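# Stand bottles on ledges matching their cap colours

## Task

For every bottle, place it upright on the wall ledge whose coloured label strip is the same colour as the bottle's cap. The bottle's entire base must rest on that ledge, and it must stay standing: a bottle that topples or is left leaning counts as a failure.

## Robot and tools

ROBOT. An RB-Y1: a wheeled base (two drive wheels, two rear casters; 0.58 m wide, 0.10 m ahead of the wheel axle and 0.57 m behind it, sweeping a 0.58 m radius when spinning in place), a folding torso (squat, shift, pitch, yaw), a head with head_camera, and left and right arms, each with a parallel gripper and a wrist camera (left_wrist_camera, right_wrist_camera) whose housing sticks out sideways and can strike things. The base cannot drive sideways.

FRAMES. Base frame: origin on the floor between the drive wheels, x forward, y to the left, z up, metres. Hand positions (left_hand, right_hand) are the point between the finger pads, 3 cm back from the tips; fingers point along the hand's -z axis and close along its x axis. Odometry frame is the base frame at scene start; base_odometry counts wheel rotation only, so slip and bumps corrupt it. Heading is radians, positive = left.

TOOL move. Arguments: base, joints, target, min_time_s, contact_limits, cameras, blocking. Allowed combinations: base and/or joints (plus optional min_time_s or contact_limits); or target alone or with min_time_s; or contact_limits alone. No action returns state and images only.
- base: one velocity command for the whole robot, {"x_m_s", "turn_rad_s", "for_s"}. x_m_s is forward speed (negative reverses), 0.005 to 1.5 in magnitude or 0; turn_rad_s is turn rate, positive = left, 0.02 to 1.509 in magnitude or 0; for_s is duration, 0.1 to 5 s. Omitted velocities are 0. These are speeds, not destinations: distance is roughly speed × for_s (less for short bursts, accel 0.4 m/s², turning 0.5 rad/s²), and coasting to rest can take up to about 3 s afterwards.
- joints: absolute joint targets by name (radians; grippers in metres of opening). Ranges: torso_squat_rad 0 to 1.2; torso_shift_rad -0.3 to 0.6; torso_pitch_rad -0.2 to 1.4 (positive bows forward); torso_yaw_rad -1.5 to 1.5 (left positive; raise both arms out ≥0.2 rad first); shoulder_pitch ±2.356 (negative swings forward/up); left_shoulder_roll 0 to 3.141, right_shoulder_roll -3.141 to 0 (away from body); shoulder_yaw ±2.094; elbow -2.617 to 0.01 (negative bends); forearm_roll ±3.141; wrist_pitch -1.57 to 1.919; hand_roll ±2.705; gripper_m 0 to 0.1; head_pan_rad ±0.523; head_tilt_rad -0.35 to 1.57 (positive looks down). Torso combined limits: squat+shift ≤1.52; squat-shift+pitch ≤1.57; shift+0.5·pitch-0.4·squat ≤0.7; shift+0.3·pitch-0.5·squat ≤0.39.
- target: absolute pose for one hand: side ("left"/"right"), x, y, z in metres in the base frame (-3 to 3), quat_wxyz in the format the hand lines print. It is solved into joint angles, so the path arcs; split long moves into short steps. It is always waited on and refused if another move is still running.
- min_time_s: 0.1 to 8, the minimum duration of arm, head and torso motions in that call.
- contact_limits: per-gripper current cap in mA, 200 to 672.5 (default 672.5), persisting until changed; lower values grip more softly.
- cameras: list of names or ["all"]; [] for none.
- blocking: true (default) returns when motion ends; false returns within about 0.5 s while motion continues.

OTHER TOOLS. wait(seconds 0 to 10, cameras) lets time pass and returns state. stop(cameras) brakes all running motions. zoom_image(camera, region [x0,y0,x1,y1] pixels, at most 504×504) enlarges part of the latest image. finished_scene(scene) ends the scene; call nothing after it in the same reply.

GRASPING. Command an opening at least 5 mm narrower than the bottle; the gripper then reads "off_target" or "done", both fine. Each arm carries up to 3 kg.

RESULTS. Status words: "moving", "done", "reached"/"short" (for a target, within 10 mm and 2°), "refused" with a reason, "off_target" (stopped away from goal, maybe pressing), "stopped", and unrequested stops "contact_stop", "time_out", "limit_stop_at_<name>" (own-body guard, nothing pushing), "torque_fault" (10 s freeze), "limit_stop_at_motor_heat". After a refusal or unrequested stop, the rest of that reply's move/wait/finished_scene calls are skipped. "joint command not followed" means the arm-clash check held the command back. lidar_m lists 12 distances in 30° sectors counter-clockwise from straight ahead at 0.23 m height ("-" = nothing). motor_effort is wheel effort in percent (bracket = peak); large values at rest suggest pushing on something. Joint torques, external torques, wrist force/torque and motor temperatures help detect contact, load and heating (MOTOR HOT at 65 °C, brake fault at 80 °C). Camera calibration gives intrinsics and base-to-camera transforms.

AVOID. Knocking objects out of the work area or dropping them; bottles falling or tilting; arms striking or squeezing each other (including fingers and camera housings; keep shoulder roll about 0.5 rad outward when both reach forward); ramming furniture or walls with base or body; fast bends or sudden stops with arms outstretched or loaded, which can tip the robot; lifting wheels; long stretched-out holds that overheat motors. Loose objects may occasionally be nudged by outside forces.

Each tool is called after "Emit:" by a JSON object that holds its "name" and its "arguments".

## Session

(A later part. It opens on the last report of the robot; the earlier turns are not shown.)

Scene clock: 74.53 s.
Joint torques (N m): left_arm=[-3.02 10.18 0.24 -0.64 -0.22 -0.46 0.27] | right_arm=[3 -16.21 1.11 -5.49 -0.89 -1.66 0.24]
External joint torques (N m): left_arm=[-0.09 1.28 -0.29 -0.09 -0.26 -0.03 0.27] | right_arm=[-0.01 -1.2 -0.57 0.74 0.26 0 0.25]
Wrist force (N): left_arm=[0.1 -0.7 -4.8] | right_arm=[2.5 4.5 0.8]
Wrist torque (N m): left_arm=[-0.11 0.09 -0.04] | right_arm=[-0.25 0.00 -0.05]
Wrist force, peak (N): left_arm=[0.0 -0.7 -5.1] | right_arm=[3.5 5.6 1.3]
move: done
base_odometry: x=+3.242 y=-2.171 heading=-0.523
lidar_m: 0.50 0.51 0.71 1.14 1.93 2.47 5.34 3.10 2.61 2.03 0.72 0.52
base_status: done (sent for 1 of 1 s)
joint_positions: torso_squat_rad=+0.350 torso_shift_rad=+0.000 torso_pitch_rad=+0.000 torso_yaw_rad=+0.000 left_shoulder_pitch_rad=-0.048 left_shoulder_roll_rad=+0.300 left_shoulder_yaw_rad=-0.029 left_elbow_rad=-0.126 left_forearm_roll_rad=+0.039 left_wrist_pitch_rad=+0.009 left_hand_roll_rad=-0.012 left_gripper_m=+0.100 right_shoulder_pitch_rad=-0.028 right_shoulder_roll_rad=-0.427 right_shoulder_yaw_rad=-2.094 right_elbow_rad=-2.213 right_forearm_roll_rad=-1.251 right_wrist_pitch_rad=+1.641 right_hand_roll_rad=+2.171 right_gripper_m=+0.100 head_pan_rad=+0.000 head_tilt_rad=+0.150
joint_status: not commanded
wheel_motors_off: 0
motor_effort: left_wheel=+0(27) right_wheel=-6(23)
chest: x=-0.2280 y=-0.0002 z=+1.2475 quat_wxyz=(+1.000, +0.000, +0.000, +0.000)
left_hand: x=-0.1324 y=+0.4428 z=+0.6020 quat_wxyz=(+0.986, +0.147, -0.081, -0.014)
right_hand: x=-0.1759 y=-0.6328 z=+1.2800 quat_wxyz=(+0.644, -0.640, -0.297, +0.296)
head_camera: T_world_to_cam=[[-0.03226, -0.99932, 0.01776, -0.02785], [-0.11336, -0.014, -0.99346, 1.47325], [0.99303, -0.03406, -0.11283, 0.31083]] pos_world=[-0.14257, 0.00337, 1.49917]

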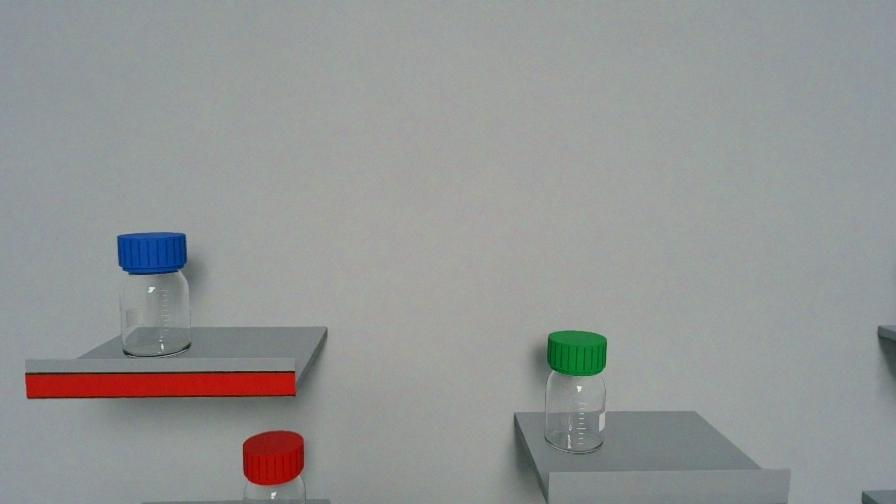

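Emit:
{"name": "move", "arguments": {"joints": {"head_pan_rad": 0.05, "head_tilt_rad": 0.36}, "cameras": ["head_camera"]}}

Emit:
{"name": "move", "arguments": {"joints": {"head_pan_rad": -0.5}, "cameras": ["head_camera"]}}

Scene clock: 75.67 s.
Joint torques (N m): left_arm=[-2.79 10.11 -0.08 -0.4 -0.13 -0.49 0.2] | right_arm=[3.39 -16.12 0.84 -5.5 -0.97 -1.37 -0.08]
External joint torques (N m): left_arm=[0.13 1.22 -0.62 0.15 -0.16 -0.06 0.21] | right_arm=[0.38 -1.11 -0.83 0.73 0.18 0.28 -0.07]
Wrist force (N): left_arm=[0.1 -0.7 -4.7] | right_arm=[3.4 4.2 0.1]
Wrist torque (N m): left_arm=[-0.13 0.10 -0.03] | right_arm=[-0.21 0.11 -0.04]
Wrist force, peak (N): left_arm=[0.1 -0.6 -4.9] | right_arm=[3.7 5.1 1.3]
move: done
base_odometry: x=+3.242 y=-2.171 heading=-0.523
lidar_m: 0.49 0.52 0.71 1.15 1.93 2.47 5.34 3.10 2.60 2.04 0.72 0.51
base_status: not commanded
joint_positions: torso_squat_rad=+0.350 torso_shift_rad=+0.000 torso_pitch_rad=+0.000 torso_yaw_rad=+0.000 left_shoulder_pitch_rad=-0.048 left_shoulder_roll_rad=+0.300 left_shoulder_yaw_rad=-0.029 left_elbow_rad=-0.126 left_forearm_roll_rad=+0.039 left_wrist_pitch_rad=+0.009 left_hand_roll_rad=-0.012 left_gripper_m=+0.100 right_shoulder_pitch_rad=-0.028 right_shoulder_roll_rad=-0.427 right_shoulder_yaw_rad=-2.094 right_elbow_rad=-2.213 right_forearm_roll_rad=-1.251 right_wrist_pitch_rad=+1.641 right_hand_roll_rad=+2.171 right_gripper_m=+0.100 head_pan_rad=+0.050 head_tilt_rad=+0.360
joint_status: all done
wheel_motors_off: 0
motor_effort: left_wheel=+0(1) right_wheel=-5(7)
chest: x=-0.2280 y=-0.0002 z=+1.2475 quat_wxyz=(+1.000, +0.000, +0.000, +0.000)
left_hand: x=-0.1324 y=+0.4428 z=+0.6020 quat_wxyz=(+0.986, +0.147, -0.081, -0.014)
right_hand: x=-0.1759 y=-0.6328 z=+1.2800 quat_wxyz=(+0.644, -0.640, -0.297, +0.296)
head_camera: T_world_to_cam=[[0.0222, -0.99946, 0.02414, -0.02587], [-0.31683, -0.02993, -0.94801, 1.36553], [0.94822, 0.0134, -0.31732, 0.59765]] pos_world=[-0.13349, 0.007, 1.48481]

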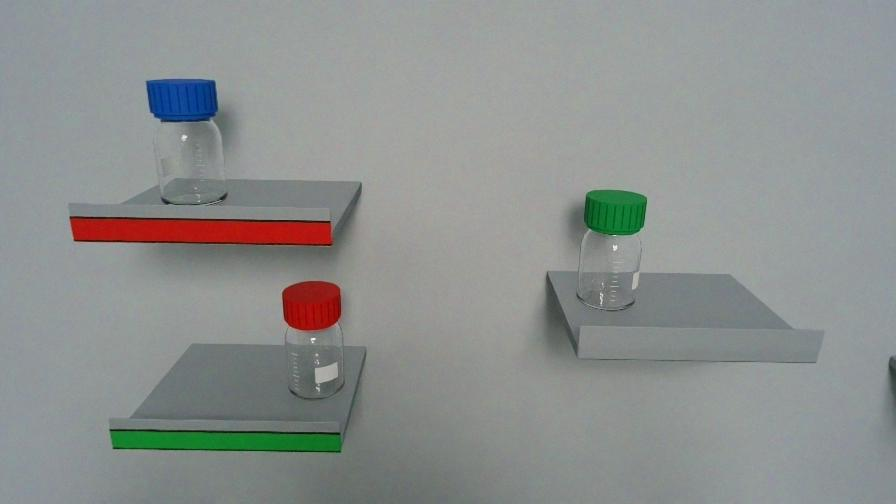

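Scene clock: 76.70 s.
Joint torques (N m): left_arm=[-2.82 9.74 0.31 -0.29 -0.11 -0.4 0.27] | right_arm=[3.48 -16.38 0.92 -5.71 -1.08 -1.8 0.09]
External joint torques (N m): left_arm=[0.1 0.84 -0.23 0.26 -0.14 0.03 0.27] | right_arm=[0.47 -1.38 -0.75 0.52 0.07 -0.14 0.09]
Wrist force (N): left_arm=[-0.1 -0.6 -4.7] | right_arm=[3.5 5.1 1.1]
Wrist torque (N m): left_arm=[-0.12 0.04 -0.05] | right_arm=[-0.31 0.10 -0.07]
Wrist force, peak (N): left_arm=[0.1 -0.9 -5.0] | right_arm=[3.5 5.1 1.1]
move: done
base_odometry: x=+3.242 y=-2.171 heading=-0.523
lidar_m: 0.49 0.52 0.70 1.15 1.93 2.47 5.34 3.10 2.61 2.04 0.72 0.52
base_status: not commanded
joint_positions: torso_squat_rad=+0.350 torso_shift_rad=+0.000 torso_pitch_rad=+0.000 torso_yaw_rad=+0.000 left_shoulder_pitch_rad=-0.048 left_shoulder_roll_rad=+0.300 left_shoulder_yaw_rad=-0.029 left_elbow_rad=-0.126 left_forearm_roll_rad=+0.039 left_wrist_pitch_rad=+0.009 left_hand_roll_rad=-0.012 left_gripper_m=+0.100 right_shoulder_pitch_rad=-0.028 right_shoulder_roll_rad=-0.427 right_shoulder_yaw_rad=-2.094 right_elbow_rad=-2.213 right_forearm_roll_rad=-1.251 right_wrist_pitch_rad=+1.641 right_hand_roll_rad=+2.171 right_gripper_m=+0.100 head_pan_rad=-0.500 head_tilt_rad=+0.360
joint_status: all done
wheel_motors_off: 0
motor_effort: left_wheel=+0(1) right_wheel=-5(7)
chest: x=-0.2280 y=-0.0002 z=+1.2475 quat_wxyz=(+1.000, +0.000, +0.000, +0.000)
left_hand: x=-0.1324 y=+0.4428 z=+0.6020 quat_wxyz=(+0.986, +0.147, -0.081, -0.014)
right_hand: x=-0.1759 y=-0.6328 z=+1.2800 quat_wxyz=(+0.644, -0.640, -0.297, +0.296)
head_camera: T_world_to_cam=[[-0.50339, -0.86372, 0.02426, -0.13424], [-0.28608, 0.14011, -0.94791, 1.37177], [0.81533, -0.48411, -0.31762, 0.57061]] pos_world=[-0.14038, -0.03191, 1.48481]

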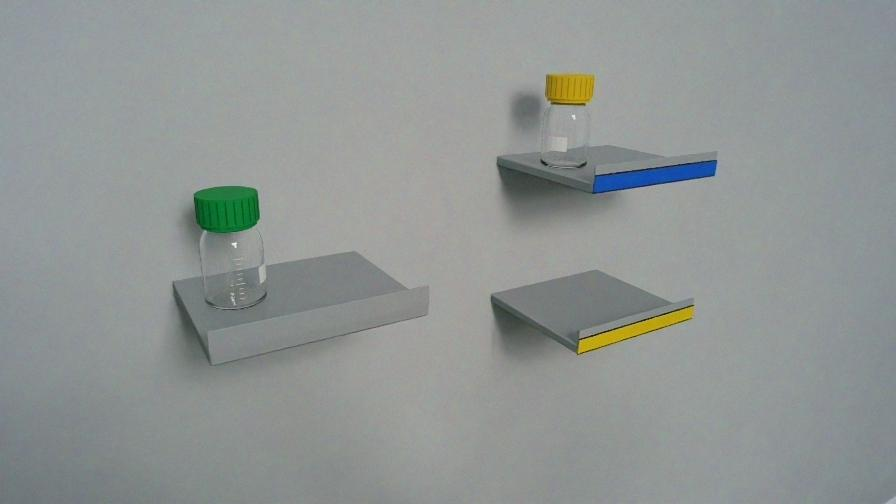

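Emit:
{"name": "zoom_image", "arguments": {"camera": "head_camera", "region": [470, 60, 740, 220]}}

Emit:
{"name": "zoom_image", "arguments": {"camera": "head_camera", "region": [470, 220, 740, 380]}}

Scaled by 1.867 from the camera's image (finer frame: 1280x720).

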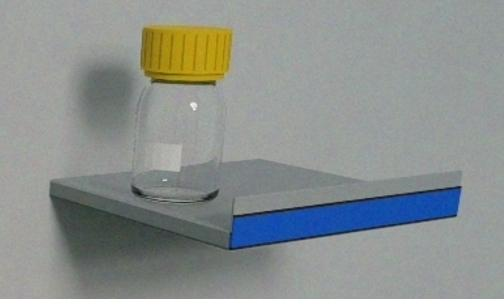

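Scaled by 1.867 from the camera's image (finer frame: 1280x720).

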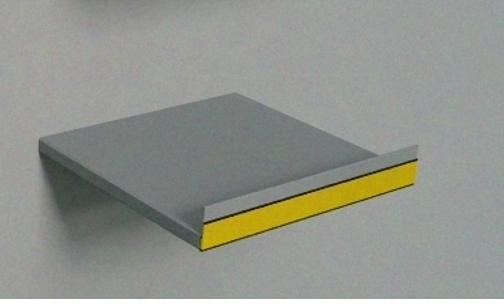

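Emit:
{"name": "move", "arguments": {"base": {"turn_rad_s": 0.035, "for_s": 1.0}}}

Emit:
{"name": "move", "arguments": {"target": {"side": "right", "x": 0.2, "y": -0.4, "z": 1.28, "quat_wxyz": [0.5, -0.5, -0.5, 0.5]}, "min_time_s": 2.0, "cameras": ["head_camera", "right_wrist_camera"]}}

Scene clock: 87.80 s.
Joint torques (N m): left_arm=[-2.64 9.85 0.11 -0.48 -0.06 -0.43 0.22] | right_arm=[3.31 -16.76 1.27 -5.53 -1 -1.53 0.12]
External joint torques (N m): left_arm=[0.28 0.95 -0.43 0.07 -0.09 0 0.22] | right_arm=[0.29 -1.75 -0.4 0.7 0.15 0.13 0.13]
Wrist force (N): left_arm=[0.0 -0.5 -4.9] | right_arm=[2.2 5.0 0.4]
Wrist torque (N m): left_arm=[-0.14 0.08 -0.05] | right_arm=[-0.27 -0.05 -0.09]
Wrist force, peak (N): left_arm=[0.1 -0.5 -5.2] | right_arm=[3.6 5.4 0.7]
move: done
base_odometry: x=+3.242 y=-2.171 heading=-0.489
lidar_m: 0.49 0.51 0.73 1.14 1.93 2.93 5.34 3.10 2.60 1.80 0.69 0.51
base_status: done (sent for 1 of 1 s)
joint_positions: torso_squat_rad=+0.350 torso_shift_rad=+0.000 torso_pitch_rad=+0.000 torso_yaw_rad=+0.000 left_shoulder_pitch_rad=-0.048 left_shoulder_roll_rad=+0.300 left_shoulder_yaw_rad=-0.029 left_elbow_rad=-0.126 left_forearm_roll_rad=+0.039 left_wrist_pitch_rad=+0.009 left_hand_roll_rad=-0.012 left_gripper_m=+0.100 right_shoulder_pitch_rad=-0.028 right_shoulder_roll_rad=-0.427 right_shoulder_yaw_rad=-2.094 right_elbow_rad=-2.213 right_forearm_roll_rad=-1.251 right_wrist_pitch_rad=+1.641 right_hand_roll_rad=+2.171 right_gripper_m=+0.100 head_pan_rad=-0.500 head_tilt_rad=+0.360
joint_status: not commanded
wheel_motors_off: 0
motor_effort: left_wheel=+0(18) right_wheel=+3(15)
chest: x=-0.2280 y=-0.0002 z=+1.2475 quat_wxyz=(+1.000, +0.000, +0.000, +0.000)
left_hand: x=-0.1324 y=+0.4428 z=+0.6020 quat_wxyz=(+0.986, +0.147, -0.081, -0.014)
right_hand: x=-0.1759 y=-0.6328 z=+1.2800 quat_wxyz=(+0.644, -0.640, -0.297, +0.296)
pictures: none

Scene clock: 90.13 s.
Joint torques (N m): left_arm=[-3.15 9.98 0.08 -0.56 -0.15 -0.38 0.25] | right_arm=[-12.78 -7.98 4.67 -5.96 -1.22 -1.52 0.22]
External joint torques (N m): left_arm=[-0.23 1.09 -0.46 -0.01 -0.18 0.05 0.26] | right_arm=[-0.09 0.09 1.06 0.59 -0.04 0.09 0.22]
Wrist force (N): left_arm=[0.0 -0.7 -4.6] | right_arm=[2.2 4.6 0.9]
Wrist torque (N m): left_arm=[-0.13 0.07 -0.03] | right_arm=[-0.25 -0.02 -0.21]
Wrist force, peak (N): left_arm=[-0.1 -1.0 -5.1] | right_arm=[3.4 5.3 -0.1]
move: done
base_odometry: x=+3.242 y=-2.171 heading=-0.489
lidar_m: 0.50 0.51 0.73 1.14 1.93 2.93 5.35 3.10 2.61 1.80 0.69 0.51
base_status: not commanded
joint_positions: torso_squat_rad=+0.350 torso_shift_rad=+0.000 torso_pitch_rad=+0.000 torso_yaw_rad=+0.000 left_shoulder_pitch_rad=-0.048 left_shoulder_roll_rad=+0.300 left_shoulder_yaw_rad=-0.029 left_elbow_rad=-0.126 left_forearm_roll_rad=+0.039 left_wrist_pitch_rad=+0.009 left_hand_roll_rad=-0.012 left_gripper_m=+0.100 right_shoulder_pitch_rad=-0.513 right_shoulder_roll_rad=+0.000 right_shoulder_yaw_rad=-1.049 right_elbow_rad=-2.315 right_forearm_roll_rad=-0.742 right_wrist_pitch_rad=+1.457 right_hand_roll_rad=+2.213 right_gripper_m=+0.100 head_pan_rad=-0.500 head_tilt_rad=+0.360
joint_status: all done
wheel_motors_off: 0
motor_effort: left_wheel=+0(1) right_wheel=+3(4)
chest: x=-0.2280 y=-0.0002 z=+1.2475 quat_wxyz=(+1.000, +0.000, +0.000, +0.000)
left_hand: x=-0.1324 y=+0.4428 z=+0.6020 quat_wxyz=(+0.986, +0.147, -0.081, -0.014)
right_hand: x=+0.1999 y=-0.4001 z=+1.2800 quat_wxyz=(+0.500, -0.500, -0.500, +0.500)
right_hand_status: reached (checked arc that bows 75 mm and turns the hand up to 41 deg, planned for 2.0 s): 0 mm and 0.0 deg off.
head_camera: T_world_to_cam=[[-0.50339, -0.86372, 0.02426, -0.13433], [-0.28608, 0.14011, -0.94791, 1.37179], [0.81533, -0.48411, -0.31762, 0.57056]] pos_world=[-0.14038, -0.03201, 1.48481]
right_wrist_camera: T_world_to_cam=[[-0.0168, -0.99853, 0.05153, -0.46692], [-0.49671, -0.03639, -0.86715, 1.22164], [0.86775, -0.04016, -0.49537, 0.51668]] pos_world=[0.15061, -0.40102, 1.33935]

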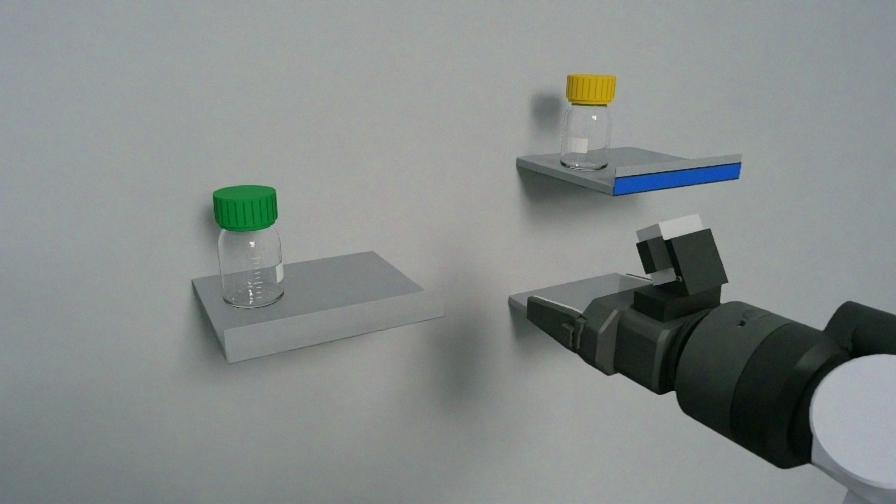

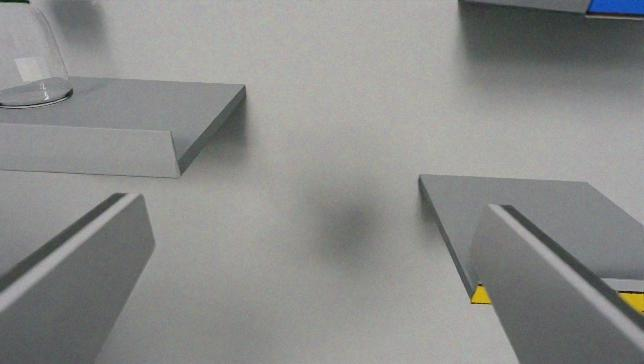

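Emit:
{"name": "zoom_image", "arguments": {"camera": "head_camera", "region": [500, 190, 860, 430]}}

Scaled by 1.400 from the camera's image (finer frame: 1280x720).

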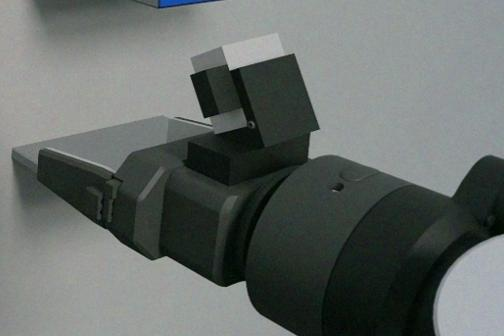

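Emit:
{"name": "move", "arguments": {"joints": {"right_shoulder_pitch_rad": -0.028, "right_shoulder_roll_rad": -0.427, "right_shoulder_yaw_rad": -2.094, "right_elbow_rad": -2.213, "right_forearm_roll_rad": -1.251, "right_wrist_pitch_rad": 1.641, "right_hand_roll_rad": 2.171, "head_pan_rad": -0.52}, "min_time_s": 1.5}}

Emit:
{"name": "move", "arguments": {"joints": {"torso_yaw_rad": 0.7}, "min_time_s": 1.5}}

Emit:
{"name": "move", "arguments": {"target": {"side": "right", "x": 0.26, "y": -0.58, "z": 1.4, "quat_wxyz": [0.5377, -0.4592, -0.4592, 0.5377]}, "min_time_s": 1.5, "cameras": ["right_wrist_camera"]}}

Scene clock: 99.43 s.
Joint torques (N m): left_arm=[-3.16 10.08 -0.1 -0.48 -0.11 -0.44 0.27] | right_arm=[2.81 -16.59 1.05 -5.14 -0.95 -1.47 -0.25]
External joint torques (N m): left_arm=[-0.24 1.19 -0.64 0.07 -0.14 -0.01 0.28] | right_arm=[-0.2 -1.58 -0.62 1.09 0.2 0.18 -0.24]
Wrist force (N): left_arm=[0.2 -0.7 -4.7] | right_arm=[3.2 4.8 1.0]
Wrist torque (N m): left_arm=[-0.13 0.10 -0.04] | right_arm=[-0.29 0.06 -0.03]
Wrist force, peak (N): left_arm=[0.1 -0.7 -5.1] | right_arm=[3.8 5.0 1.4]
move: done
base_odometry: x=+3.242 y=-2.171 heading=-0.489
lidar_m: 0.49 0.52 0.73 1.15 1.94 2.93 5.35 3.10 2.60 1.80 0.68 0.51
base_status: not commanded
joint_positions: torso_squat_rad=+0.350 torso_shift_rad=+0.000 torso_pitch_rad=+0.000 torso_yaw_rad=+0.000 left_shoulder_pitch_rad=-0.048 left_shoulder_roll_rad=+0.300 left_shoulder_yaw_rad=-0.029 left_elbow_rad=-0.126 left_forearm_roll_rad=+0.039 left_wrist_pitch_rad=+0.009 left_hand_roll_rad=-0.012 left_gripper_m=+0.100 right_shoulder_pitch_rad=-0.028 right_shoulder_roll_rad=-0.427 right_shoulder_yaw_rad=-2.094 right_elbow_rad=-2.213 right_forearm_roll_rad=-1.251 right_wrist_pitch_rad=+1.641 right_hand_roll_rad=+2.171 right_gripper_m=+0.100 head_pan_rad=-0.520 head_tilt_rad=+0.360
joint_status: all done
wheel_motors_off: 0
motor_effort: left_wheel=+0(0) right_wheel=+4(5)
chest: x=-0.2280 y=-0.0002 z=+1.2475 quat_wxyz=(+1.000, +0.000, +0.000, +0.000)
left_hand: x=-0.1324 y=+0.4428 z=+0.6020 quat_wxyz=(+0.986, +0.147, -0.081, -0.014)
right_hand: x=-0.1759 y=-0.6328 z=+1.2801 quat_wxyz=(+0.644, -0.640, -0.297, +0.296)
pictures: none

Scene clock: 101.23 s.
Joint torques (N m): left_arm=[-3.4 10.24 -0.18 -0.63 -0.21 -0.51 0.37] | right_arm=[3.56 -15.74 1.58 -5.54 -1.1 -1.44 -0.27]
External joint torques (N m): left_arm=[-0.46 1.32 -0.72 -0.08 -0.24 -0.08 0.37] | right_arm=[0.56 -0.74 -0.1 0.69 0.05 0.21 -0.27]
Wrist force (N): left_arm=[0.0 -0.6 -4.8] | right_arm=[2.9 4.6 0.6]
Wrist torque (N m): left_arm=[-0.14 0.07 -0.05] | right_arm=[-0.28 0.08 0.01]
Wrist force, peak (N): left_arm=[0.5 -0.7 -5.0] | right_arm=[3.5 5.4 -0.2]
move: done
base_odometry: x=+3.242 y=-2.171 heading=-0.489
lidar_m: 0.50 0.53 0.73 1.15 1.92 2.93 5.34 3.10 2.60 1.80 0.69 0.52
base_status: not commanded
joint_positions: torso_squat_rad=+0.350 torso_shift_rad=+0.000 torso_pitch_rad=+0.000 torso_yaw_rad=+0.700 left_shoulder_pitch_rad=-0.047 left_shoulder_roll_rad=+0.300 left_shoulder_yaw_rad=-0.029 left_elbow_rad=-0.126 left_forearm_roll_rad=+0.039 left_wrist_pitch_rad=+0.009 left_hand_roll_rad=-0.012 left_gripper_m=+0.100 right_shoulder_pitch_rad=-0.028 right_shoulder_roll_rad=-0.427 right_shoulder_yaw_rad=-2.094 right_elbow_rad=-2.213 right_forearm_roll_rad=-1.251 right_wrist_pitch_rad=+1.641 right_hand_roll_rad=+2.171 right_gripper_m=+0.100 head_pan_rad=-0.520 head_tilt_rad=+0.360
joint_status: all done
wheel_motors_off: 0
motor_effort: left_wheel=+0(1) right_wheel=+5(7)
chest: x=-0.2280 y=-0.0002 z=+1.2475 quat_wxyz=(+0.939, +0.000, +0.000, +0.343)
left_hand: x=-0.4401 y=+0.4003 z=+0.6020 quat_wxyz=(+0.931, +0.166, -0.026, +0.325)
right_hand: x=+0.2194 y=-0.4504 z=+1.2802 quat_wxyz=(+0.503, -0.500, -0.499, +0.499)
pictures: none

Scene clock: 103.07 s.
Joint torques (N m): left_arm=[-3.6 10.22 -0.03 -0.4 -0.15 -0.39 0.28] | right_arm=[8.49 -22.92 -1.29 -5.63 -1 -1.45 -0.17]
External joint torques (N m): left_arm=[-0.66 1.3 -0.57 0.16 -0.18 0.04 0.28] | right_arm=[0.53 -1.06 -0.03 0.93 0.02 0.25 -0.16]
Wrist force (N): left_arm=[0.2 -0.5 -4.8] | right_arm=[3.0 4.4 -0.4]
Wrist torque (N m): left_arm=[-0.15 0.10 -0.05] | right_arm=[-0.26 0.08 -0.06]
Wrist force, peak (N): left_arm=[0.2 -0.9 -5.0] | right_arm=[4.5 5.3 0.6]
move: done
base_odometry: x=+3.242 y=-2.171 heading=-0.489
lidar_m: 0.49 0.52 0.73 1.14 1.94 2.94 5.35 3.09 2.60 1.81 0.70 0.51
base_status: not commanded
joint_positions: torso_squat_rad=+0.350 torso_shift_rad=+0.000 torso_pitch_rad=+0.000 torso_yaw_rad=+0.700 left_shoulder_pitch_rad=-0.047 left_shoulder_roll_rad=+0.300 left_shoulder_yaw_rad=-0.029 left_elbow_rad=-0.126 left_forearm_roll_rad=+0.039 left_wrist_pitch_rad=+0.009 left_hand_roll_rad=-0.012 left_gripper_m=+0.100 right_shoulder_pitch_rad=+0.478 right_shoulder_roll_rad=-1.039 right_shoulder_yaw_rad=-2.094 right_elbow_rad=-1.439 right_forearm_roll_rad=-1.232 right_wrist_pitch_rad=+1.567 right_hand_roll_rad=+2.123 right_gripper_m=+0.100 head_pan_rad=-0.520 head_tilt_rad=+0.360
joint_status: all done
wheel_motors_off: 0
motor_effort: left_wheel=+0(0) right_wheel=+5(7)
chest: x=-0.2280 y=-0.0002 z=+1.2475 quat_wxyz=(+0.939, +0.000, +0.000, +0.343)
left_hand: x=-0.4400 y=+0.4003 z=+0.6020 quat_wxyz=(+0.931, +0.166, -0.026, +0.325)
right_hand: x=+0.2599 y=-0.5799 z=+1.4001 quat_wxyz=(+0.538, -0.460, -0.459, +0.537)
right_hand_status: reached (checked arc that bows 27 mm and turns the hand up to 9 deg, planned for 1.5 s): 0 mm and 0.2 deg off.
right_wrist_camera: T_world_to_cam=[[-0.0112, -0.99852, 0.05329, -0.65563], [-0.62542, -0.03459, -0.77952, 1.26101], [0.78021, -0.04205, -0.6241, 0.71878]] pos_world=[0.22052, -0.58082, 1.46652]

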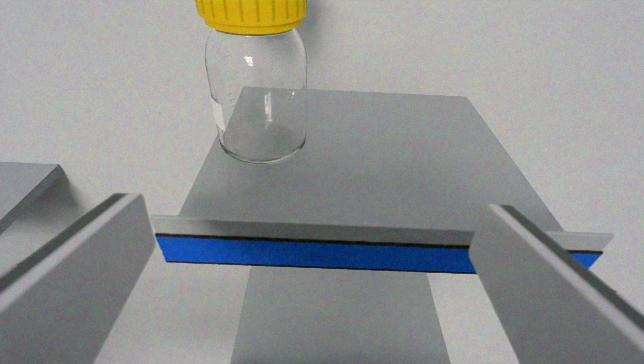

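Emit:
{"name": "move", "arguments": {"target": {"side": "right", "x": 0.32, "y": -0.5485, "z": 1.397, "quat_wxyz": [0.5377, -0.4592, -0.4592, 0.5377]}, "min_time_s": 0.8, "cameras": ["right_wrist_camera"]}}

Emit:
{"name": "move", "arguments": {"target": {"side": "right", "x": 0.40, "y": -0.5485, "z": 1.397, "quat_wxyz": [0.5377, -0.4592, -0.4592, 0.5377]}, "min_time_s": 1.0, "cameras": ["right_wrist_camera", "head_camera"]}}

Scene clock: 105.67 s.
Joint torques (N m): left_arm=[-3.55 9.76 -0.46 -0.61 -0.14 -0.61 0.26] | right_arm=[3.72 -25.47 -0.12 -5.95 -0.83 -1.49 -0.16]
External joint torques (N m): left_arm=[-0.61 0.84 -0.99 -0.06 -0.17 -0.18 0.27] | right_arm=[-1.22 -2.39 1.73 0.67 0.02 0.29 -0.16]
Wrist force (N): left_arm=[0.0 -0.7 -4.6] | right_arm=[2.7 4.4 -1.1]
Wrist torque (N m): left_arm=[-0.13 0.07 -0.03] | right_arm=[-0.28 0.05 -0.01]
Wrist force, peak (N): left_arm=[0.1 -0.5 -5.0] | right_arm=[3.1 5.5 -1.4]
move: done
base_odometry: x=+3.242 y=-2.171 heading=-0.489
lidar_m: 0.49 0.52 0.73 1.15 1.94 2.93 5.35 3.10 2.59 1.80 0.70 0.51
base_status: not commanded
joint_positions: torso_squat_rad=+0.350 torso_shift_rad=+0.000 torso_pitch_rad=+0.000 torso_yaw_rad=+0.700 left_shoulder_pitch_rad=-0.048 left_shoulder_roll_rad=+0.300 left_shoulder_yaw_rad=-0.029 left_elbow_rad=-0.126 left_forearm_roll_rad=+0.039 left_wrist_pitch_rad=+0.009 left_hand_roll_rad=-0.012 left_gripper_m=+0.100 right_shoulder_pitch_rad=+0.349 right_shoulder_roll_rad=-1.053 right_shoulder_yaw_rad=-1.889 right_elbow_rad=-1.496 right_forearm_roll_rad=-1.146 right_wrist_pitch_rad=+1.459 right_hand_roll_rad=+2.048 right_gripper_m=+0.100 head_pan_rad=-0.520 head_tilt_rad=+0.360
joint_status: all done
wheel_motors_off: 0
motor_effort: left_wheel=+0(0) right_wheel=+6(7)
chest: x=-0.2280 y=-0.0002 z=+1.2475 quat_wxyz=(+0.939, +0.000, +0.000, +0.343)
left_hand: x=-0.4400 y=+0.4003 z=+0.6020 quat_wxyz=(+0.931, +0.166, -0.026, +0.325)
right_hand: x=+0.3192 y=-0.5482 z=+1.3969 quat_wxyz=(+0.537, -0.459, -0.459, +0.538)
right_hand_status: reached (checked arc that bows 5 mm and turns the hand up to 1 deg, planned for 0.8 s): 1 mm and 0.1 deg off.
right_wrist_camera: T_world_to_cam=[[-0.00837, -0.99848, 0.05454, -0.62565], [-0.62622, -0.03729, -0.77875, 1.29432], [0.7796, -0.04067, -0.62496, 0.67403]] pos_world=[0.27982, -0.54902, 1.46332]

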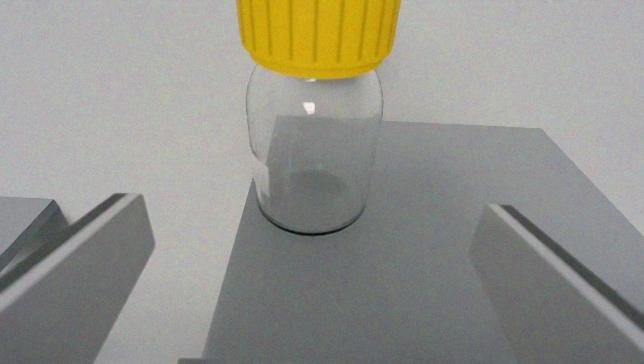

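Scene clock: 107.00 s.
Joint torques (N m): left_arm=[-3.7 10 0.28 -0.57 -0.23 -0.44 0.32] | right_arm=[0.74 -28.09 -0.53 -6.49 -0.51 -1.47 0.05]
External joint torques (N m): left_arm=[-0.76 1.08 -0.26 -0.01 -0.26 -0.01 0.33] | right_arm=[-1.23 -2.4 1.88 1.33 0.4 0.24 0.06]
Wrist force (N): left_arm=[0.2 -0.8 -4.6] | right_arm=[2.5 4.4 -0.4]
Wrist torque (N m): left_arm=[-0.12 0.09 -0.04] | right_arm=[-0.25 0.01 -0.20]
Wrist force, peak (N): left_arm=[-0.3 -0.8 -5.0] | right_arm=[3.6 5.2 -1.4]
move: done
base_odometry: x=+3.242 y=-2.171 heading=-0.489
lidar_m: 0.50 0.52 0.72 1.15 1.93 2.94 5.35 3.10 2.60 1.81 0.70 0.52
base_status: not commanded
joint_positions: torso_squat_rad=+0.350 torso_shift_rad=+0.000 torso_pitch_rad=+0.000 torso_yaw_rad=+0.700 left_shoulder_pitch_rad=-0.048 left_shoulder_roll_rad=+0.300 left_shoulder_yaw_rad=-0.029 left_elbow_rad=-0.126 left_forearm_roll_rad=+0.039 left_wrist_pitch_rad=+0.009 left_hand_roll_rad=-0.012 left_gripper_m=+0.100 right_shoulder_pitch_rad=+0.245 right_shoulder_roll_rad=-1.193 right_shoulder_yaw_rad=-1.693 right_elbow_rad=-1.226 right_forearm_roll_rad=-1.084 right_wrist_pitch_rad=+1.265 right_hand_roll_rad=+2.121 right_gripper_m=+0.100 head_pan_rad=-0.520 head_tilt_rad=+0.360
joint_status: all done
wheel_motors_off: 0
motor_effort: left_wheel=+1(1) right_wheel=+5(7)
chest: x=-0.2280 y=-0.0002 z=+1.2475 quat_wxyz=(+0.939, +0.000, +0.000, +0.343)
left_hand: x=-0.4400 y=+0.4003 z=+0.6020 quat_wxyz=(+0.931, +0.166, -0.026, +0.325)
right_hand: x=+0.3996 y=-0.5484 z=+1.3971 quat_wxyz=(+0.538, -0.460, -0.459, +0.537)
right_hand_status: reached (checked arc that bows 8 mm and turns the hand up to 2 deg, planned for 1.0 s): 0 mm and 0.1 deg off.
pictures: head_camera, right_wrist_camera
head_camera: T_world_to_cam=[[0.15169, -0.98813, 0.02409, 0.01563], [-0.31018, -0.07072, -0.94804, 1.3663], [0.9385, 0.13633, -0.31723, 0.59853]] pos_world=[-0.1403, 0.03048, 1.48481]
right_wrist_camera: T_world_to_cam=[[-0.01, -0.99851, 0.05364, -0.62329], [-0.62574, -0.03559, -0.77922, 1.34618], [0.77997, -0.04136, -0.62445, 0.61016]] pos_world=[0.36022, -0.54922, 1.46342]

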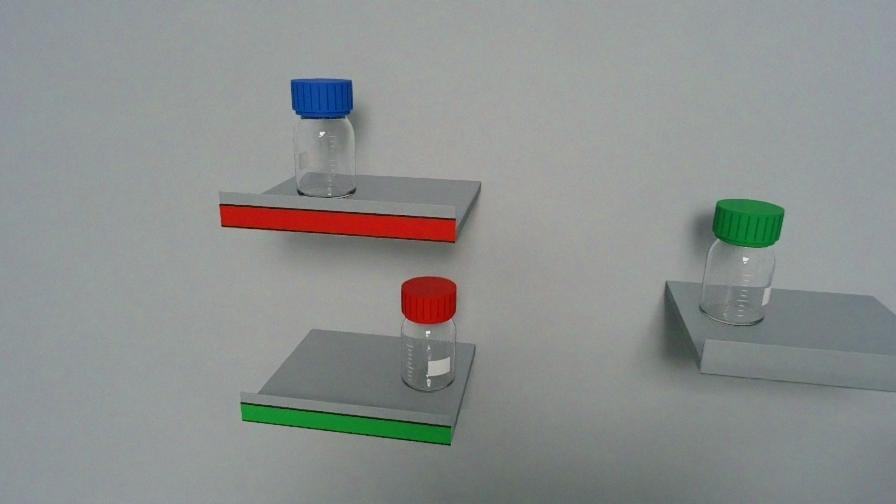

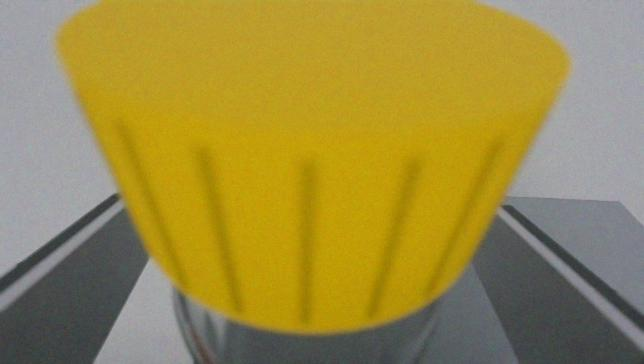

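Emit:
{"name": "move", "arguments": {"joints": {"right_gripper_m": 0.045}, "contact_limits": {"right_gripper_m": 450}, "cameras": ["right_wrist_camera"]}}

Emit:
{"name": "move", "arguments": {"target": {"side": "right", "x": 0.398, "y": -0.5485, "z": 1.427, "quat_wxyz": [0.5377, -0.4592, -0.4592, 0.5377]}, "min_time_s": 0.8, "cameras": ["right_wrist_camera"]}}

Scene clock: 109.03 s.
Joint torques (N m): left_arm=[-3.29 9.76 -0.14 -0.42 -0.13 -0.41 0.27] | right_arm=[0.9 -27.61 -0.54 -6.8 -0.62 -1.69 0.13]
External joint torques (N m): left_arm=[-0.34 0.84 -0.68 0.13 -0.16 0.01 0.28] | right_arm=[-1.07 -1.93 1.87 1.02 0.29 0.01 0.13]
Wrist force (N): left_arm=[0.2 -0.7 -4.6] | right_arm=[2.9 3.7 -0.2]
Wrist torque (N m): left_arm=[-0.10 0.10 -0.05] | right_arm=[-0.18 0.01 -0.12]
Wrist force, peak (N): left_arm=[0.1 -1.0 -4.9] | right_arm=[3.2 5.5 0.2]
move: off_target
base_odometry: x=+3.242 y=-2.171 heading=-0.489
lidar_m: 0.50 0.52 0.72 1.15 1.94 2.93 5.34 3.10 2.59 1.80 0.70 0.51
base_status: not commanded
joint_positions: torso_squat_rad=+0.350 torso_shift_rad=+0.000 torso_pitch_rad=+0.000 torso_yaw_rad=+0.700 left_shoulder_pitch_rad=-0.048 left_shoulder_roll_rad=+0.300 left_shoulder_yaw_rad=-0.029 left_elbow_rad=-0.126 left_forearm_roll_rad=+0.039 left_wrist_pitch_rad=+0.009 left_hand_roll_rad=-0.012 left_gripper_m=+0.100 right_shoulder_pitch_rad=+0.245 right_shoulder_roll_rad=-1.193 right_shoulder_yaw_rad=-1.693 right_elbow_rad=-1.226 right_forearm_roll_rad=-1.084 right_wrist_pitch_rad=+1.265 right_hand_roll_rad=+2.121 right_gripper_m=+0.055 head_pan_rad=-0.520 head_tilt_rad=+0.360
joint_status: right_gripper_m off_target (ended at +0.055, target +0.045)
wheel_motors_off: 0
motor_effort: left_wheel=+0(0) right_wheel=+6(7)
contact_limits: right_gripper_m 450 mA
chest: x=-0.2280 y=-0.0002 z=+1.2475 quat_wxyz=(+0.939, +0.000, +0.000, +0.343)
left_hand: x=-0.4400 y=+0.4003 z=+0.6020 quat_wxyz=(+0.931, +0.166, -0.026, +0.325)
right_hand: x=+0.3996 y=-0.5484 z=+1.3971 quat_wxyz=(+0.538, -0.460, -0.459, +0.537)
right_wrist_camera: T_world_to_cam=[[-0.01, -0.99851, 0.05364, -0.62329], [-0.62574, -0.03559, -0.77922, 1.34618], [0.77997, -0.04136, -0.62445, 0.61016]] pos_world=[0.36022, -0.54922, 1.46342]

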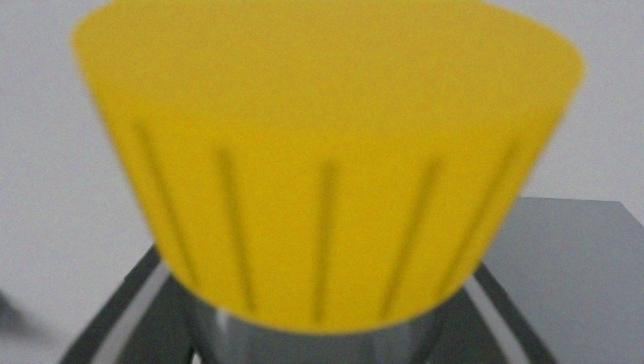

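Scene clock: 110.17 s.
Joint torques (N m): left_arm=[-3.32 10.04 0.48 -0.52 -0.07 -0.42 0.15] | right_arm=[3.56 -28.99 -3.85 -7.03 -1.06 -1.63 -0.13]
External joint torques (N m): left_arm=[-0.38 1.12 -0.06 0.03 -0.1 0.01 0.16] | right_arm=[1.56 -3.29 -1.5 0.59 -0.18 0.1 -0.12]
Wrist force (N): left_arm=[0.3 -0.8 -4.5] | right_arm=[3.1 6.3 -0.5]
Wrist torque (N m): left_arm=[-0.13 0.11 -0.04] | right_arm=[-0.23 0.08 0.03]
Wrist force, peak (N): left_arm=[0.0 -0.9 -5.0] | right_arm=[3.5 6.5 -0.5]
move: done
base_odometry: x=+3.242 y=-2.171 heading=-0.489
lidar_m: 0.49 0.52 0.73 1.15 1.93 2.93 5.34 3.10 2.60 1.80 0.69 0.51
base_status: not commanded
joint_positions: torso_squat_rad=+0.350 torso_shift_rad=+0.000 torso_pitch_rad=+0.000 torso_yaw_rad=+0.700 left_shoulder_pitch_rad=-0.048 left_shoulder_roll_rad=+0.300 left_shoulder_yaw_rad=-0.029 left_elbow_rad=-0.126 left_forearm_roll_rad=+0.039 left_wrist_pitch_rad=+0.009 left_hand_roll_rad=-0.012 left_gripper_m=+0.100 right_shoulder_pitch_rad=+0.272 right_shoulder_roll_rad=-1.279 right_shoulder_yaw_rad=-1.725 right_elbow_rad=-1.169 right_forearm_roll_rad=-1.080 right_wrist_pitch_rad=+1.291 right_hand_roll_rad=+2.098 right_gripper_m=+0.055 head_pan_rad=-0.520 head_tilt_rad=+0.360
joint_status: all done
wheel_motors_off: 0
motor_effort: left_wheel=+0(1) right_wheel=+6(7)
contact_limits: right_gripper_m 450 mA
chest: x=-0.2280 y=-0.0002 z=+1.2475 quat_wxyz=(+0.939, +0.000, +0.000, +0.343)
left_hand: x=-0.4400 y=+0.4003 z=+0.6020 quat_wxyz=(+0.931, +0.166, -0.026, +0.325)
right_hand: x=+0.3981 y=-0.5484 z=+1.4268 quat_wxyz=(+0.538, -0.459, -0.459, +0.538)
right_hand_status: reached (checked arc that bows 2 mm and turns the hand up to 0 deg, planned for 0.8 s): 0 mm and 0.0 deg off.
right_wrist_camera: T_world_to_cam=[[-0.0086, -0.99853, 0.05344, -0.62523], [-0.6261, -0.03629, -0.7789, 1.36772], [0.7797, -0.04016, -0.62487, 0.63131]] pos_world=[0.35872, -0.54932, 1.49321]

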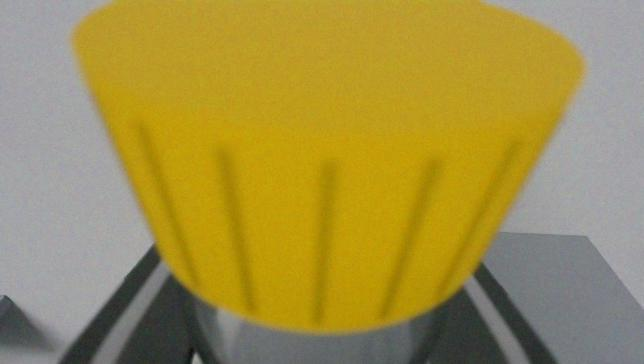

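Emit:
{"name": "move", "arguments": {"target": {"side": "right", "x": 0.245, "y": -0.58, "z": 1.427, "quat_wxyz": [0.5377, -0.4592, -0.4592, 0.5377]}, "min_time_s": 1.2}}

Emit:
{"name": "move", "arguments": {"target": {"side": "right", "x": 0.245, "y": -0.619, "z": 1.232, "quat_wxyz": [0.5377, -0.4592, -0.4592, 0.5377]}, "min_time_s": 1.5, "cameras": ["right_wrist_camera"]}}

Scene clock: 113.13 s.
Joint torques (N m): left_arm=[-3.24 9.64 0.4 -0.54 -0.16 -0.45 0.19] | right_arm=[10.25 -21.02 -3.9 -5.6 -0.96 -1.89 -0.06]
External joint torques (N m): left_arm=[-0.29 0.72 -0.14 0.01 -0.19 -0.02 0.2] | right_arm=[0.58 -1.78 -0.51 0.33 -0.1 -0.11 -0.05]
Wrist force (N): left_arm=[0.2 -0.4 -4.9] | right_arm=[2.7 5.9 -0.9]
Wrist torque (N m): left_arm=[-0.16 0.11 -0.03] | right_arm=[-0.25 0.01 -0.03]
Wrist force, peak (N): left_arm=[-0.1 -0.7 -5.0] | right_arm=[3.6 7.4 -0.6]
move: done
base_odometry: x=+3.242 y=-2.171 heading=-0.489
lidar_m: 0.50 0.52 0.73 1.15 1.93 2.93 5.34 3.10 2.60 1.80 0.69 0.51
base_status: not commanded
joint_positions: torso_squat_rad=+0.350 torso_shift_rad=+0.000 torso_pitch_rad=+0.000 torso_yaw_rad=+0.700 left_shoulder_pitch_rad=-0.048 left_shoulder_roll_rad=+0.300 left_shoulder_yaw_rad=-0.029 left_elbow_rad=-0.126 left_forearm_roll_rad=+0.039 left_wrist_pitch_rad=+0.009 left_hand_roll_rad=-0.012 left_gripper_m=+0.100 right_shoulder_pitch_rad=+0.707 right_shoulder_roll_rad=-1.016 right_shoulder_yaw_rad=-2.094 right_elbow_rad=-1.416 right_forearm_roll_rad=-1.412 right_wrist_pitch_rad=+1.463 right_hand_roll_rad=+2.049 right_gripper_m=+0.055 head_pan_rad=-0.520 head_tilt_rad=+0.360
joint_status: all done
wheel_motors_off: 0
motor_effort: left_wheel=+0(1) right_wheel=+6(6)
contact_limits: right_gripper_m 450 mA
chest: x=-0.2280 y=-0.0002 z=+1.2475 quat_wxyz=(+0.939, +0.000, +0.000, +0.343)
left_hand: x=-0.4400 y=+0.4003 z=+0.6020 quat_wxyz=(+0.931, +0.166, -0.026, +0.325)
right_hand: x=+0.2449 y=-0.5801 z=+1.4271 quat_wxyz=(+0.538, -0.460, -0.459, +0.536)
right_hand_status: reached (checked arc that bows 13 mm and turns the hand up to 3 deg, planned for 1.2 s): 0 mm and 0.2 deg off.
pictures: none

Scene clock: 114.97 s.
Joint torques (N m): left_arm=[-3.15 9.9 0.18 -0.57 -0.13 -0.42 0.25] | right_arm=[8.2 -22.5 -1.12 -8.05 -1.93 -1.3 0.05]
External joint torques (N m): left_arm=[-0.21 0.98 -0.36 -0.02 -0.16 0.01 0.25] | right_arm=[-1.42 -1.43 1.54 0.62 -0.36 -0.2 0.06]
Wrist force (N): left_arm=[0.3 -0.8 -4.8] | right_arm=[3.0 6.7 -0.5]
Wrist torque (N m): left_arm=[-0.12 0.11 -0.05] | right_arm=[-0.31 0.04 -0.22]
Wrist force, peak (N): left_arm=[0.3 -0.7 -4.9] | right_arm=[3.3 7.3 -0.2]
move: done
base_odometry: x=+3.242 y=-2.171 heading=-0.489
lidar_m: 0.50 0.52 0.73 1.15 1.94 2.94 5.34 3.09 2.60 1.80 0.69 0.51
base_status: not commanded
joint_positions: torso_squat_rad=+0.350 torso_shift_rad=+0.000 torso_pitch_rad=+0.000 torso_yaw_rad=+0.700 left_shoulder_pitch_rad=-0.048 left_shoulder_roll_rad=+0.300 left_shoulder_yaw_rad=-0.029 left_elbow_rad=-0.126 left_forearm_roll_rad=+0.039 left_wrist_pitch_rad=+0.009 left_hand_roll_rad=-0.012 left_gripper_m=+0.100 right_shoulder_pitch_rad=+0.455 right_shoulder_roll_rad=-0.713 right_shoulder_yaw_rad=-1.968 right_elbow_rad=-1.274 right_forearm_roll_rad=-1.426 right_wrist_pitch_rad=+1.371 right_hand_roll_rad=+2.556 right_gripper_m=+0.055 head_pan_rad=-0.520 head_tilt_rad=+0.360
joint_status: all done
wheel_motors_off: 0
motor_effort: left_wheel=+0(1) right_wheel=+7(7)
contact_limits: right_gripper_m 450 mA
chest: x=-0.2280 y=-0.0002 z=+1.2475 quat_wxyz=(+0.939, +0.000, +0.000, +0.343)
left_hand: x=-0.4400 y=+0.4003 z=+0.6020 quat_wxyz=(+0.931, +0.166, -0.026, +0.325)
right_hand: x=+0.2448 y=-0.6186 z=+1.2321 quat_wxyz=(+0.539, -0.460, -0.458, +0.537)
right_hand_status: reached (checked arc that bows 16 mm and turns the hand up to 1 deg, planned for 1.5 s): 0 mm and 0.2 deg off.
right_wrist_camera: T_world_to_cam=[[-0.01283, -0.9985, 0.05325, -0.685], [-0.62644, -0.03348, -0.77875, 1.11915], [0.77936, -0.04335, -0.62507, 0.62473]] pos_world=[0.20541, -0.61943, 1.29851]

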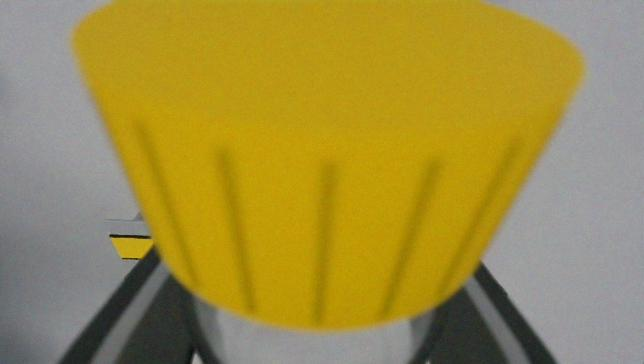

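Emit:
{"name": "move", "arguments": {"target": {"side": "right", "x": 0.29, "y": -0.62, "z": 1.234, "quat_wxyz": [0.5377, -0.4592, -0.4592, 0.5377]}, "min_time_s": 0.6}}

Emit:
{"name": "move", "arguments": {"target": {"side": "right", "x": 0.332, "y": -0.62, "z": 1.234, "quat_wxyz": [0.5377, -0.4592, -0.4592, 0.5377]}, "min_time_s": 0.6}}

Emit:
{"name": "move", "arguments": {"target": {"side": "right", "x": 0.372, "y": -0.62, "z": 1.234, "quat_wxyz": [0.5377, -0.4592, -0.4592, 0.5377]}, "min_time_s": 0.6, "cameras": ["right_wrist_camera"]}}

Scene clock: 116.87 s.
Joint torques (N m): left_arm=[-3.24 10.14 -0.17 -0.55 -0.09 -0.31 0.2] | right_arm=[6.96 -24.97 -0.95 -8.3 -1.55 -1.16 0.19]
External joint torques (N m): left_arm=[-0.29 1.22 -0.71 0.01 -0.12 0.12 0.21] | right_arm=[-1.04 -2.24 1.55 0.69 0.01 -0.09 0.19]
Wrist force (N): left_arm=[-0.1 -0.8 -4.4] | right_arm=[3.1 6.5 -0.7]
Wrist torque (N m): left_arm=[-0.11 0.07 -0.03] | right_arm=[-0.30 0.09 -0.19]
Wrist force, peak (N): left_arm=[0.1 -0.5 -5.0] | right_arm=[3.4 7.0 -0.1]
move: done
base_odometry: x=+3.242 y=-2.171 heading=-0.489
lidar_m: 0.49 0.52 0.72 1.14 1.94 2.94 5.35 3.10 2.60 1.80 0.70 0.52
base_status: not commanded
joint_positions: torso_squat_rad=+0.350 torso_shift_rad=+0.000 torso_pitch_rad=+0.000 torso_yaw_rad=+0.700 left_shoulder_pitch_rad=-0.048 left_shoulder_roll_rad=+0.300 left_shoulder_yaw_rad=-0.029 left_elbow_rad=-0.126 left_forearm_roll_rad=+0.039 left_wrist_pitch_rad=+0.009 left_hand_roll_rad=-0.012 left_gripper_m=+0.100 right_shoulder_pitch_rad=+0.406 right_shoulder_roll_rad=-0.805 right_shoulder_yaw_rad=-1.900 right_elbow_rad=-1.169 right_forearm_roll_rad=-1.379 right_wrist_pitch_rad=+1.297 right_hand_roll_rad=+2.581 right_gripper_m=+0.055 head_pan_rad=-0.520 head_tilt_rad=+0.360
joint_status: all done
wheel_motors_off: 0
motor_effort: left_wheel=+0(0) right_wheel=+6(7)
contact_limits: right_gripper_m 450 mA
chest: x=-0.2279 y=-0.0002 z=+1.2475 quat_wxyz=(+0.939, +0.000, +0.000, +0.343)
left_hand: x=-0.4400 y=+0.4003 z=+0.6020 quat_wxyz=(+0.931, +0.166, -0.026, +0.325)
right_hand: x=+0.2897 y=-0.6198 z=+1.2339 quat_wxyz=(+0.538, -0.459, -0.459, +0.537)
right_hand_status: reached (checked arc that bows 1 mm and turns the hand up to 0 deg, planned for 0.6 s): 0 mm and 0.1 deg off.
pictures: none

Scene clock: 118.03 s.
Joint torques (N m): left_arm=[-3.19 10.04 -0.33 -0.48 -0.1 -0.42 0.27] | right_arm=[5.78 -26.87 -0.79 -8.49 -1.77 -1.21 0.06]
External joint torques (N m): left_arm=[-0.25 1.12 -0.87 0.08 -0.13 0.01 0.28] | right_arm=[-0.59 -2.56 1.51 0.81 -0.22 -0.21 0.07]
Wrist force (N): left_arm=[0.0 -0.7 -4.7] | right_arm=[2.6 6.0 -0.5]
Wrist torque (N m): left_arm=[-0.10 0.08 -0.03] | right_arm=[-0.24 0.01 -0.25]
Wrist force, peak (N): left_arm=[0.0 -0.7 -5.2] | right_arm=[2.5 7.1 -1.3]
move: done
base_odometry: x=+3.242 y=-2.171 heading=-0.489
lidar_m: 0.49 0.52 0.73 1.15 1.93 2.92 5.34 3.10 2.60 1.80 0.69 0.51
base_status: not commanded
joint_positions: torso_squat_rad=+0.350 torso_shift_rad=+0.000 torso_pitch_rad=+0.000 torso_yaw_rad=+0.700 left_shoulder_pitch_rad=-0.048 left_shoulder_roll_rad=+0.300 left_shoulder_yaw_rad=-0.029 left_elbow_rad=-0.126 left_forearm_roll_rad=+0.039 left_wrist_pitch_rad=+0.009 left_hand_roll_rad=-0.012 left_gripper_m=+0.100 right_shoulder_pitch_rad=+0.352 right_shoulder_roll_rad=-0.897 right_shoulder_yaw_rad=-1.838 right_elbow_rad=-1.041 right_forearm_roll_rad=-1.343 right_wrist_pitch_rad=+1.223 right_hand_roll_rad=+2.621 right_gripper_m=+0.055 head_pan_rad=-0.520 head_tilt_rad=+0.360
joint_status: all done
wheel_motors_off: 0
motor_effort: left_wheel=+0(1) right_wheel=+6(7)
contact_limits: right_gripper_m 450 mA
chest: x=-0.2279 y=-0.0002 z=+1.2475 quat_wxyz=(+0.939, +0.000, +0.000, +0.343)
left_hand: x=-0.4400 y=+0.4003 z=+0.6020 quat_wxyz=(+0.931, +0.166, -0.026, +0.325)
right_hand: x=+0.3316 y=-0.6197 z=+1.2339 quat_wxyz=(+0.538, -0.460, -0.459, +0.537)
right_hand_status: reached (checked arc that bows 2 mm and turns the hand up to 1 deg, planned for 0.6 s): 0 mm and 0.1 deg off.
pictures: none

Scene clock: 119.03 s.
Joint torques (N m): left_arm=[-2.72 10.17 -0.06 -0.45 -0.12 -0.41 0.28] | right_arm=[3.98 -28.19 -0.38 -9.1 -1.57 -0.95 0.02]
External joint torques (N m): left_arm=[0.22 1.25 -0.6 0.1 -0.15 0.01 0.28] | right_arm=[-0.8 -2.34 1.65 0.51 -0.02 -0.07 0.03]
Wrist force (N): left_arm=[0.0 -0.7 -4.8] | right_arm=[2.9 5.9 -1.3]
Wrist torque (N m): left_arm=[-0.11 0.08 -0.04] | right_arm=[-0.19 0.04 -0.17]
Wrist force, peak (N): left_arm=[0.0 -0.7 -4.9] | right_arm=[3.5 7.1 -0.8]
move: done
base_odometry: x=+3.242 y=-2.171 heading=-0.489
lidar_m: 0.49 0.52 0.73 1.15 1.93 2.93 5.34 3.10 2.60 1.79 0.70 0.51
base_status: not commanded
joint_positions: torso_squat_rad=+0.350 torso_shift_rad=+0.000 torso_pitch_rad=+0.000 torso_yaw_rad=+0.700 left_shoulder_pitch_rad=-0.048 left_shoulder_roll_rad=+0.300 left_shoulder_yaw_rad=-0.029 left_elbow_rad=-0.126 left_forearm_roll_rad=+0.039 left_wrist_pitch_rad=+0.009 left_hand_roll_rad=-0.012 left_gripper_m=+0.100 right_shoulder_pitch_rad=+0.297 right_shoulder_roll_rad=-1.004 right_shoulder_yaw_rad=-1.786 right_elbow_rad=-0.871 right_forearm_roll_rad=-1.322 right_wrist_pitch_rad=+1.147 right_hand_roll_rad=+2.687 right_gripper_m=+0.055 head_pan_rad=-0.520 head_tilt_rad=+0.360
joint_status: all done
wheel_motors_off: 0
motor_effort: left_wheel=+0(1) right_wheel=+5(6)
contact_limits: right_gripper_m 450 mA
chest: x=-0.2279 y=-0.0002 z=+1.2475 quat_wxyz=(+0.939, +0.000, +0.000, +0.343)
left_hand: x=-0.4400 y=+0.4003 z=+0.6020 quat_wxyz=(+0.931, +0.166, -0.026, +0.325)
right_hand: x=+0.3715 y=-0.6194 z=+1.2340 quat_wxyz=(+0.539, -0.460, -0.458, +0.537)
right_hand_status: reached (checked arc that bows 4 mm and turns the hand up to 1 deg, planned for 0.6 s): 1 mm and 0.2 deg off.
right_wrist_camera: T_world_to_cam=[[-0.01249, -0.99848, 0.05364, -0.6849], [-0.62684, -0.03398, -0.77841, 1.19936], [0.77905, -0.04335, -0.62546, 0.52774]] pos_world=[0.33211, -0.62023, 1.30041]

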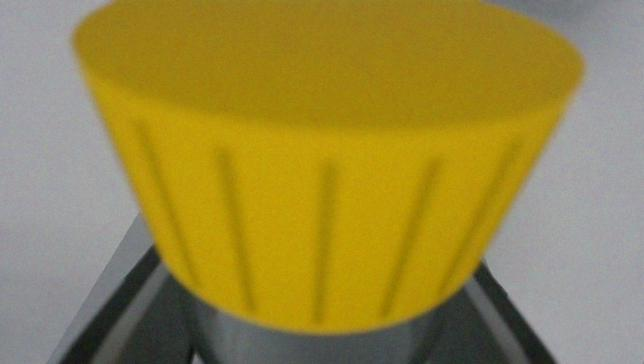

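Emit:
{"name": "move", "arguments": {"target": {"side": "right", "x": 0.372, "y": -0.62, "z": 1.209, "quat_wxyz": [0.5377, -0.4592, -0.4592, 0.5377]}, "min_time_s": 0.8}}

Emit:
{"name": "move", "arguments": {"target": {"side": "right", "x": 0.372, "y": -0.62, "z": 1.206, "quat_wxyz": [0.5377, -0.4592, -0.4592, 0.5377]}, "min_time_s": 0.5}}

Scene clock: 120.70 s.
Joint torques (N m): left_arm=[-3.15 9.98 -0.03 -0.46 -0.04 -0.53 0.11] | right_arm=[6.1 -26.67 -2.15 -8.5 -1.45 -0.82 0.16]
External joint torques (N m): left_arm=[-0.21 1.06 -0.57 0.1 -0.07 -0.1 0.12] | right_arm=[0.56 -1.96 1.95 0.66 -0.02 0.02 0.17]
Wrist force (N): left_arm=[0.1 -0.9 -4.7] | right_arm=[3.0 6.2 -1.4]
Wrist torque (N m): left_arm=[-0.10 0.08 -0.04] | right_arm=[-0.28 0.04 -0.23]
Wrist force, peak (N): left_arm=[0.1 -0.8 -5.0] | right_arm=[3.4 7.1 -0.1]
move: done
base_odometry: x=+3.242 y=-2.171 heading=-0.489
lidar_m: 0.50 0.52 0.73 1.15 1.93 2.93 5.35 3.11 2.60 1.80 0.69 0.51
base_status: not commanded
joint_positions: torso_squat_rad=+0.350 torso_shift_rad=+0.000 torso_pitch_rad=+0.000 torso_yaw_rad=+0.700 left_shoulder_pitch_rad=-0.048 left_shoulder_roll_rad=+0.300 left_shoulder_yaw_rad=-0.029 left_elbow_rad=-0.126 left_forearm_roll_rad=+0.039 left_wrist_pitch_rad=+0.009 left_hand_roll_rad=-0.012 left_gripper_m=+0.100 right_shoulder_pitch_rad=+0.416 right_shoulder_roll_rad=-0.956 right_shoulder_yaw_rad=-1.592 right_elbow_rad=-0.859 right_forearm_roll_rad=-1.571 right_wrist_pitch_rad=+1.000 right_hand_roll_rad=+2.705 right_gripper_m=+0.055 head_pan_rad=-0.520 head_tilt_rad=+0.360
joint_status: all done
wheel_motors_off: 0
motor_effort: left_wheel=+0(1) right_wheel=+6(6)
contact_limits: right_gripper_m 450 mA
chest: x=-0.2279 y=-0.0002 z=+1.2475 quat_wxyz=(+0.939, +0.000, +0.000, +0.343)
left_hand: x=-0.4400 y=+0.4003 z=+0.6020 quat_wxyz=(+0.931, +0.166, -0.026, +0.325)
right_hand: x=+0.3719 y=-0.6197 z=+1.2092 quat_wxyz=(+0.547, -0.459, -0.454, +0.534)
right_hand_status: reached (checked arc that bows 6 mm and turns the hand up to 1 deg, as near as the solve gets, planned for 0.8 s): 0 mm and 1.3 deg off.
pictures: none

Scene clock: 121.53 s.
Joint torques (N m): left_arm=[-3.27 10.19 -0.12 -0.45 -0.05 -0.51 0.31] | right_arm=[3.79 -25.86 -1.95 -9.02 -1.54 -1.12 0.07]
External joint torques (N m): left_arm=[-0.32 1.27 -0.66 0.1 -0.08 -0.08 0.31] | right_arm=[-1.74 -1.18 2.17 0.14 -0.12 -0.29 0.08]
Wrist force (N): left_arm=[0.1 -0.8 -4.9] | right_arm=[2.2 6.0 -0.6]
Wrist torque (N m): left_arm=[-0.12 0.09 -0.04] | right_arm=[-0.19 -0.06 -0.23]
Wrist force, peak (N): left_arm=[0.1 -0.9 -4.9] | right_arm=[2.8 7.1 -1.1]
move: done
base_odometry: x=+3.242 y=-2.171 heading=-0.489
lidar_m: 0.50 0.52 0.73 1.15 1.94 2.94 5.35 3.11 2.60 1.80 0.69 0.52
base_status: not commanded
joint_positions: torso_squat_rad=+0.350 torso_shift_rad=+0.000 torso_pitch_rad=+0.000 torso_yaw_rad=+0.700 left_shoulder_pitch_rad=-0.048 left_shoulder_roll_rad=+0.300 left_shoulder_yaw_rad=-0.029 left_elbow_rad=-0.126 left_forearm_roll_rad=+0.039 left_wrist_pitch_rad=+0.009 left_hand_roll_rad=-0.012 left_gripper_m=+0.100 right_shoulder_pitch_rad=+0.415 right_shoulder_roll_rad=-0.951 right_shoulder_yaw_rad=-1.587 right_elbow_rad=-0.861 right_forearm_roll_rad=-1.571 right_wrist_pitch_rad=+0.995 right_hand_roll_rad=+2.705 right_gripper_m=+0.055 head_pan_rad=-0.520 head_tilt_rad=+0.360
joint_status: all done
wheel_motors_off: 0
motor_effort: left_wheel=+0(0) right_wheel=+6(7)
contact_limits: right_gripper_m 450 mA
chest: x=-0.2279 y=-0.0002 z=+1.2475 quat_wxyz=(+0.939, +0.000, +0.000, +0.343)
left_hand: x=-0.4400 y=+0.4003 z=+0.6020 quat_wxyz=(+0.931, +0.166, -0.026, +0.325)
right_hand: x=+0.3718 y=-0.6198 z=+1.2063 quat_wxyz=(+0.548, -0.458, -0.453, +0.533)
right_hand_status: reached (checked arc that bows 0 mm and turns the hand up to 0 deg, as near as the solve gets, planned for 0.5 s): 0 mm and 1.5 deg off.
pictures: none


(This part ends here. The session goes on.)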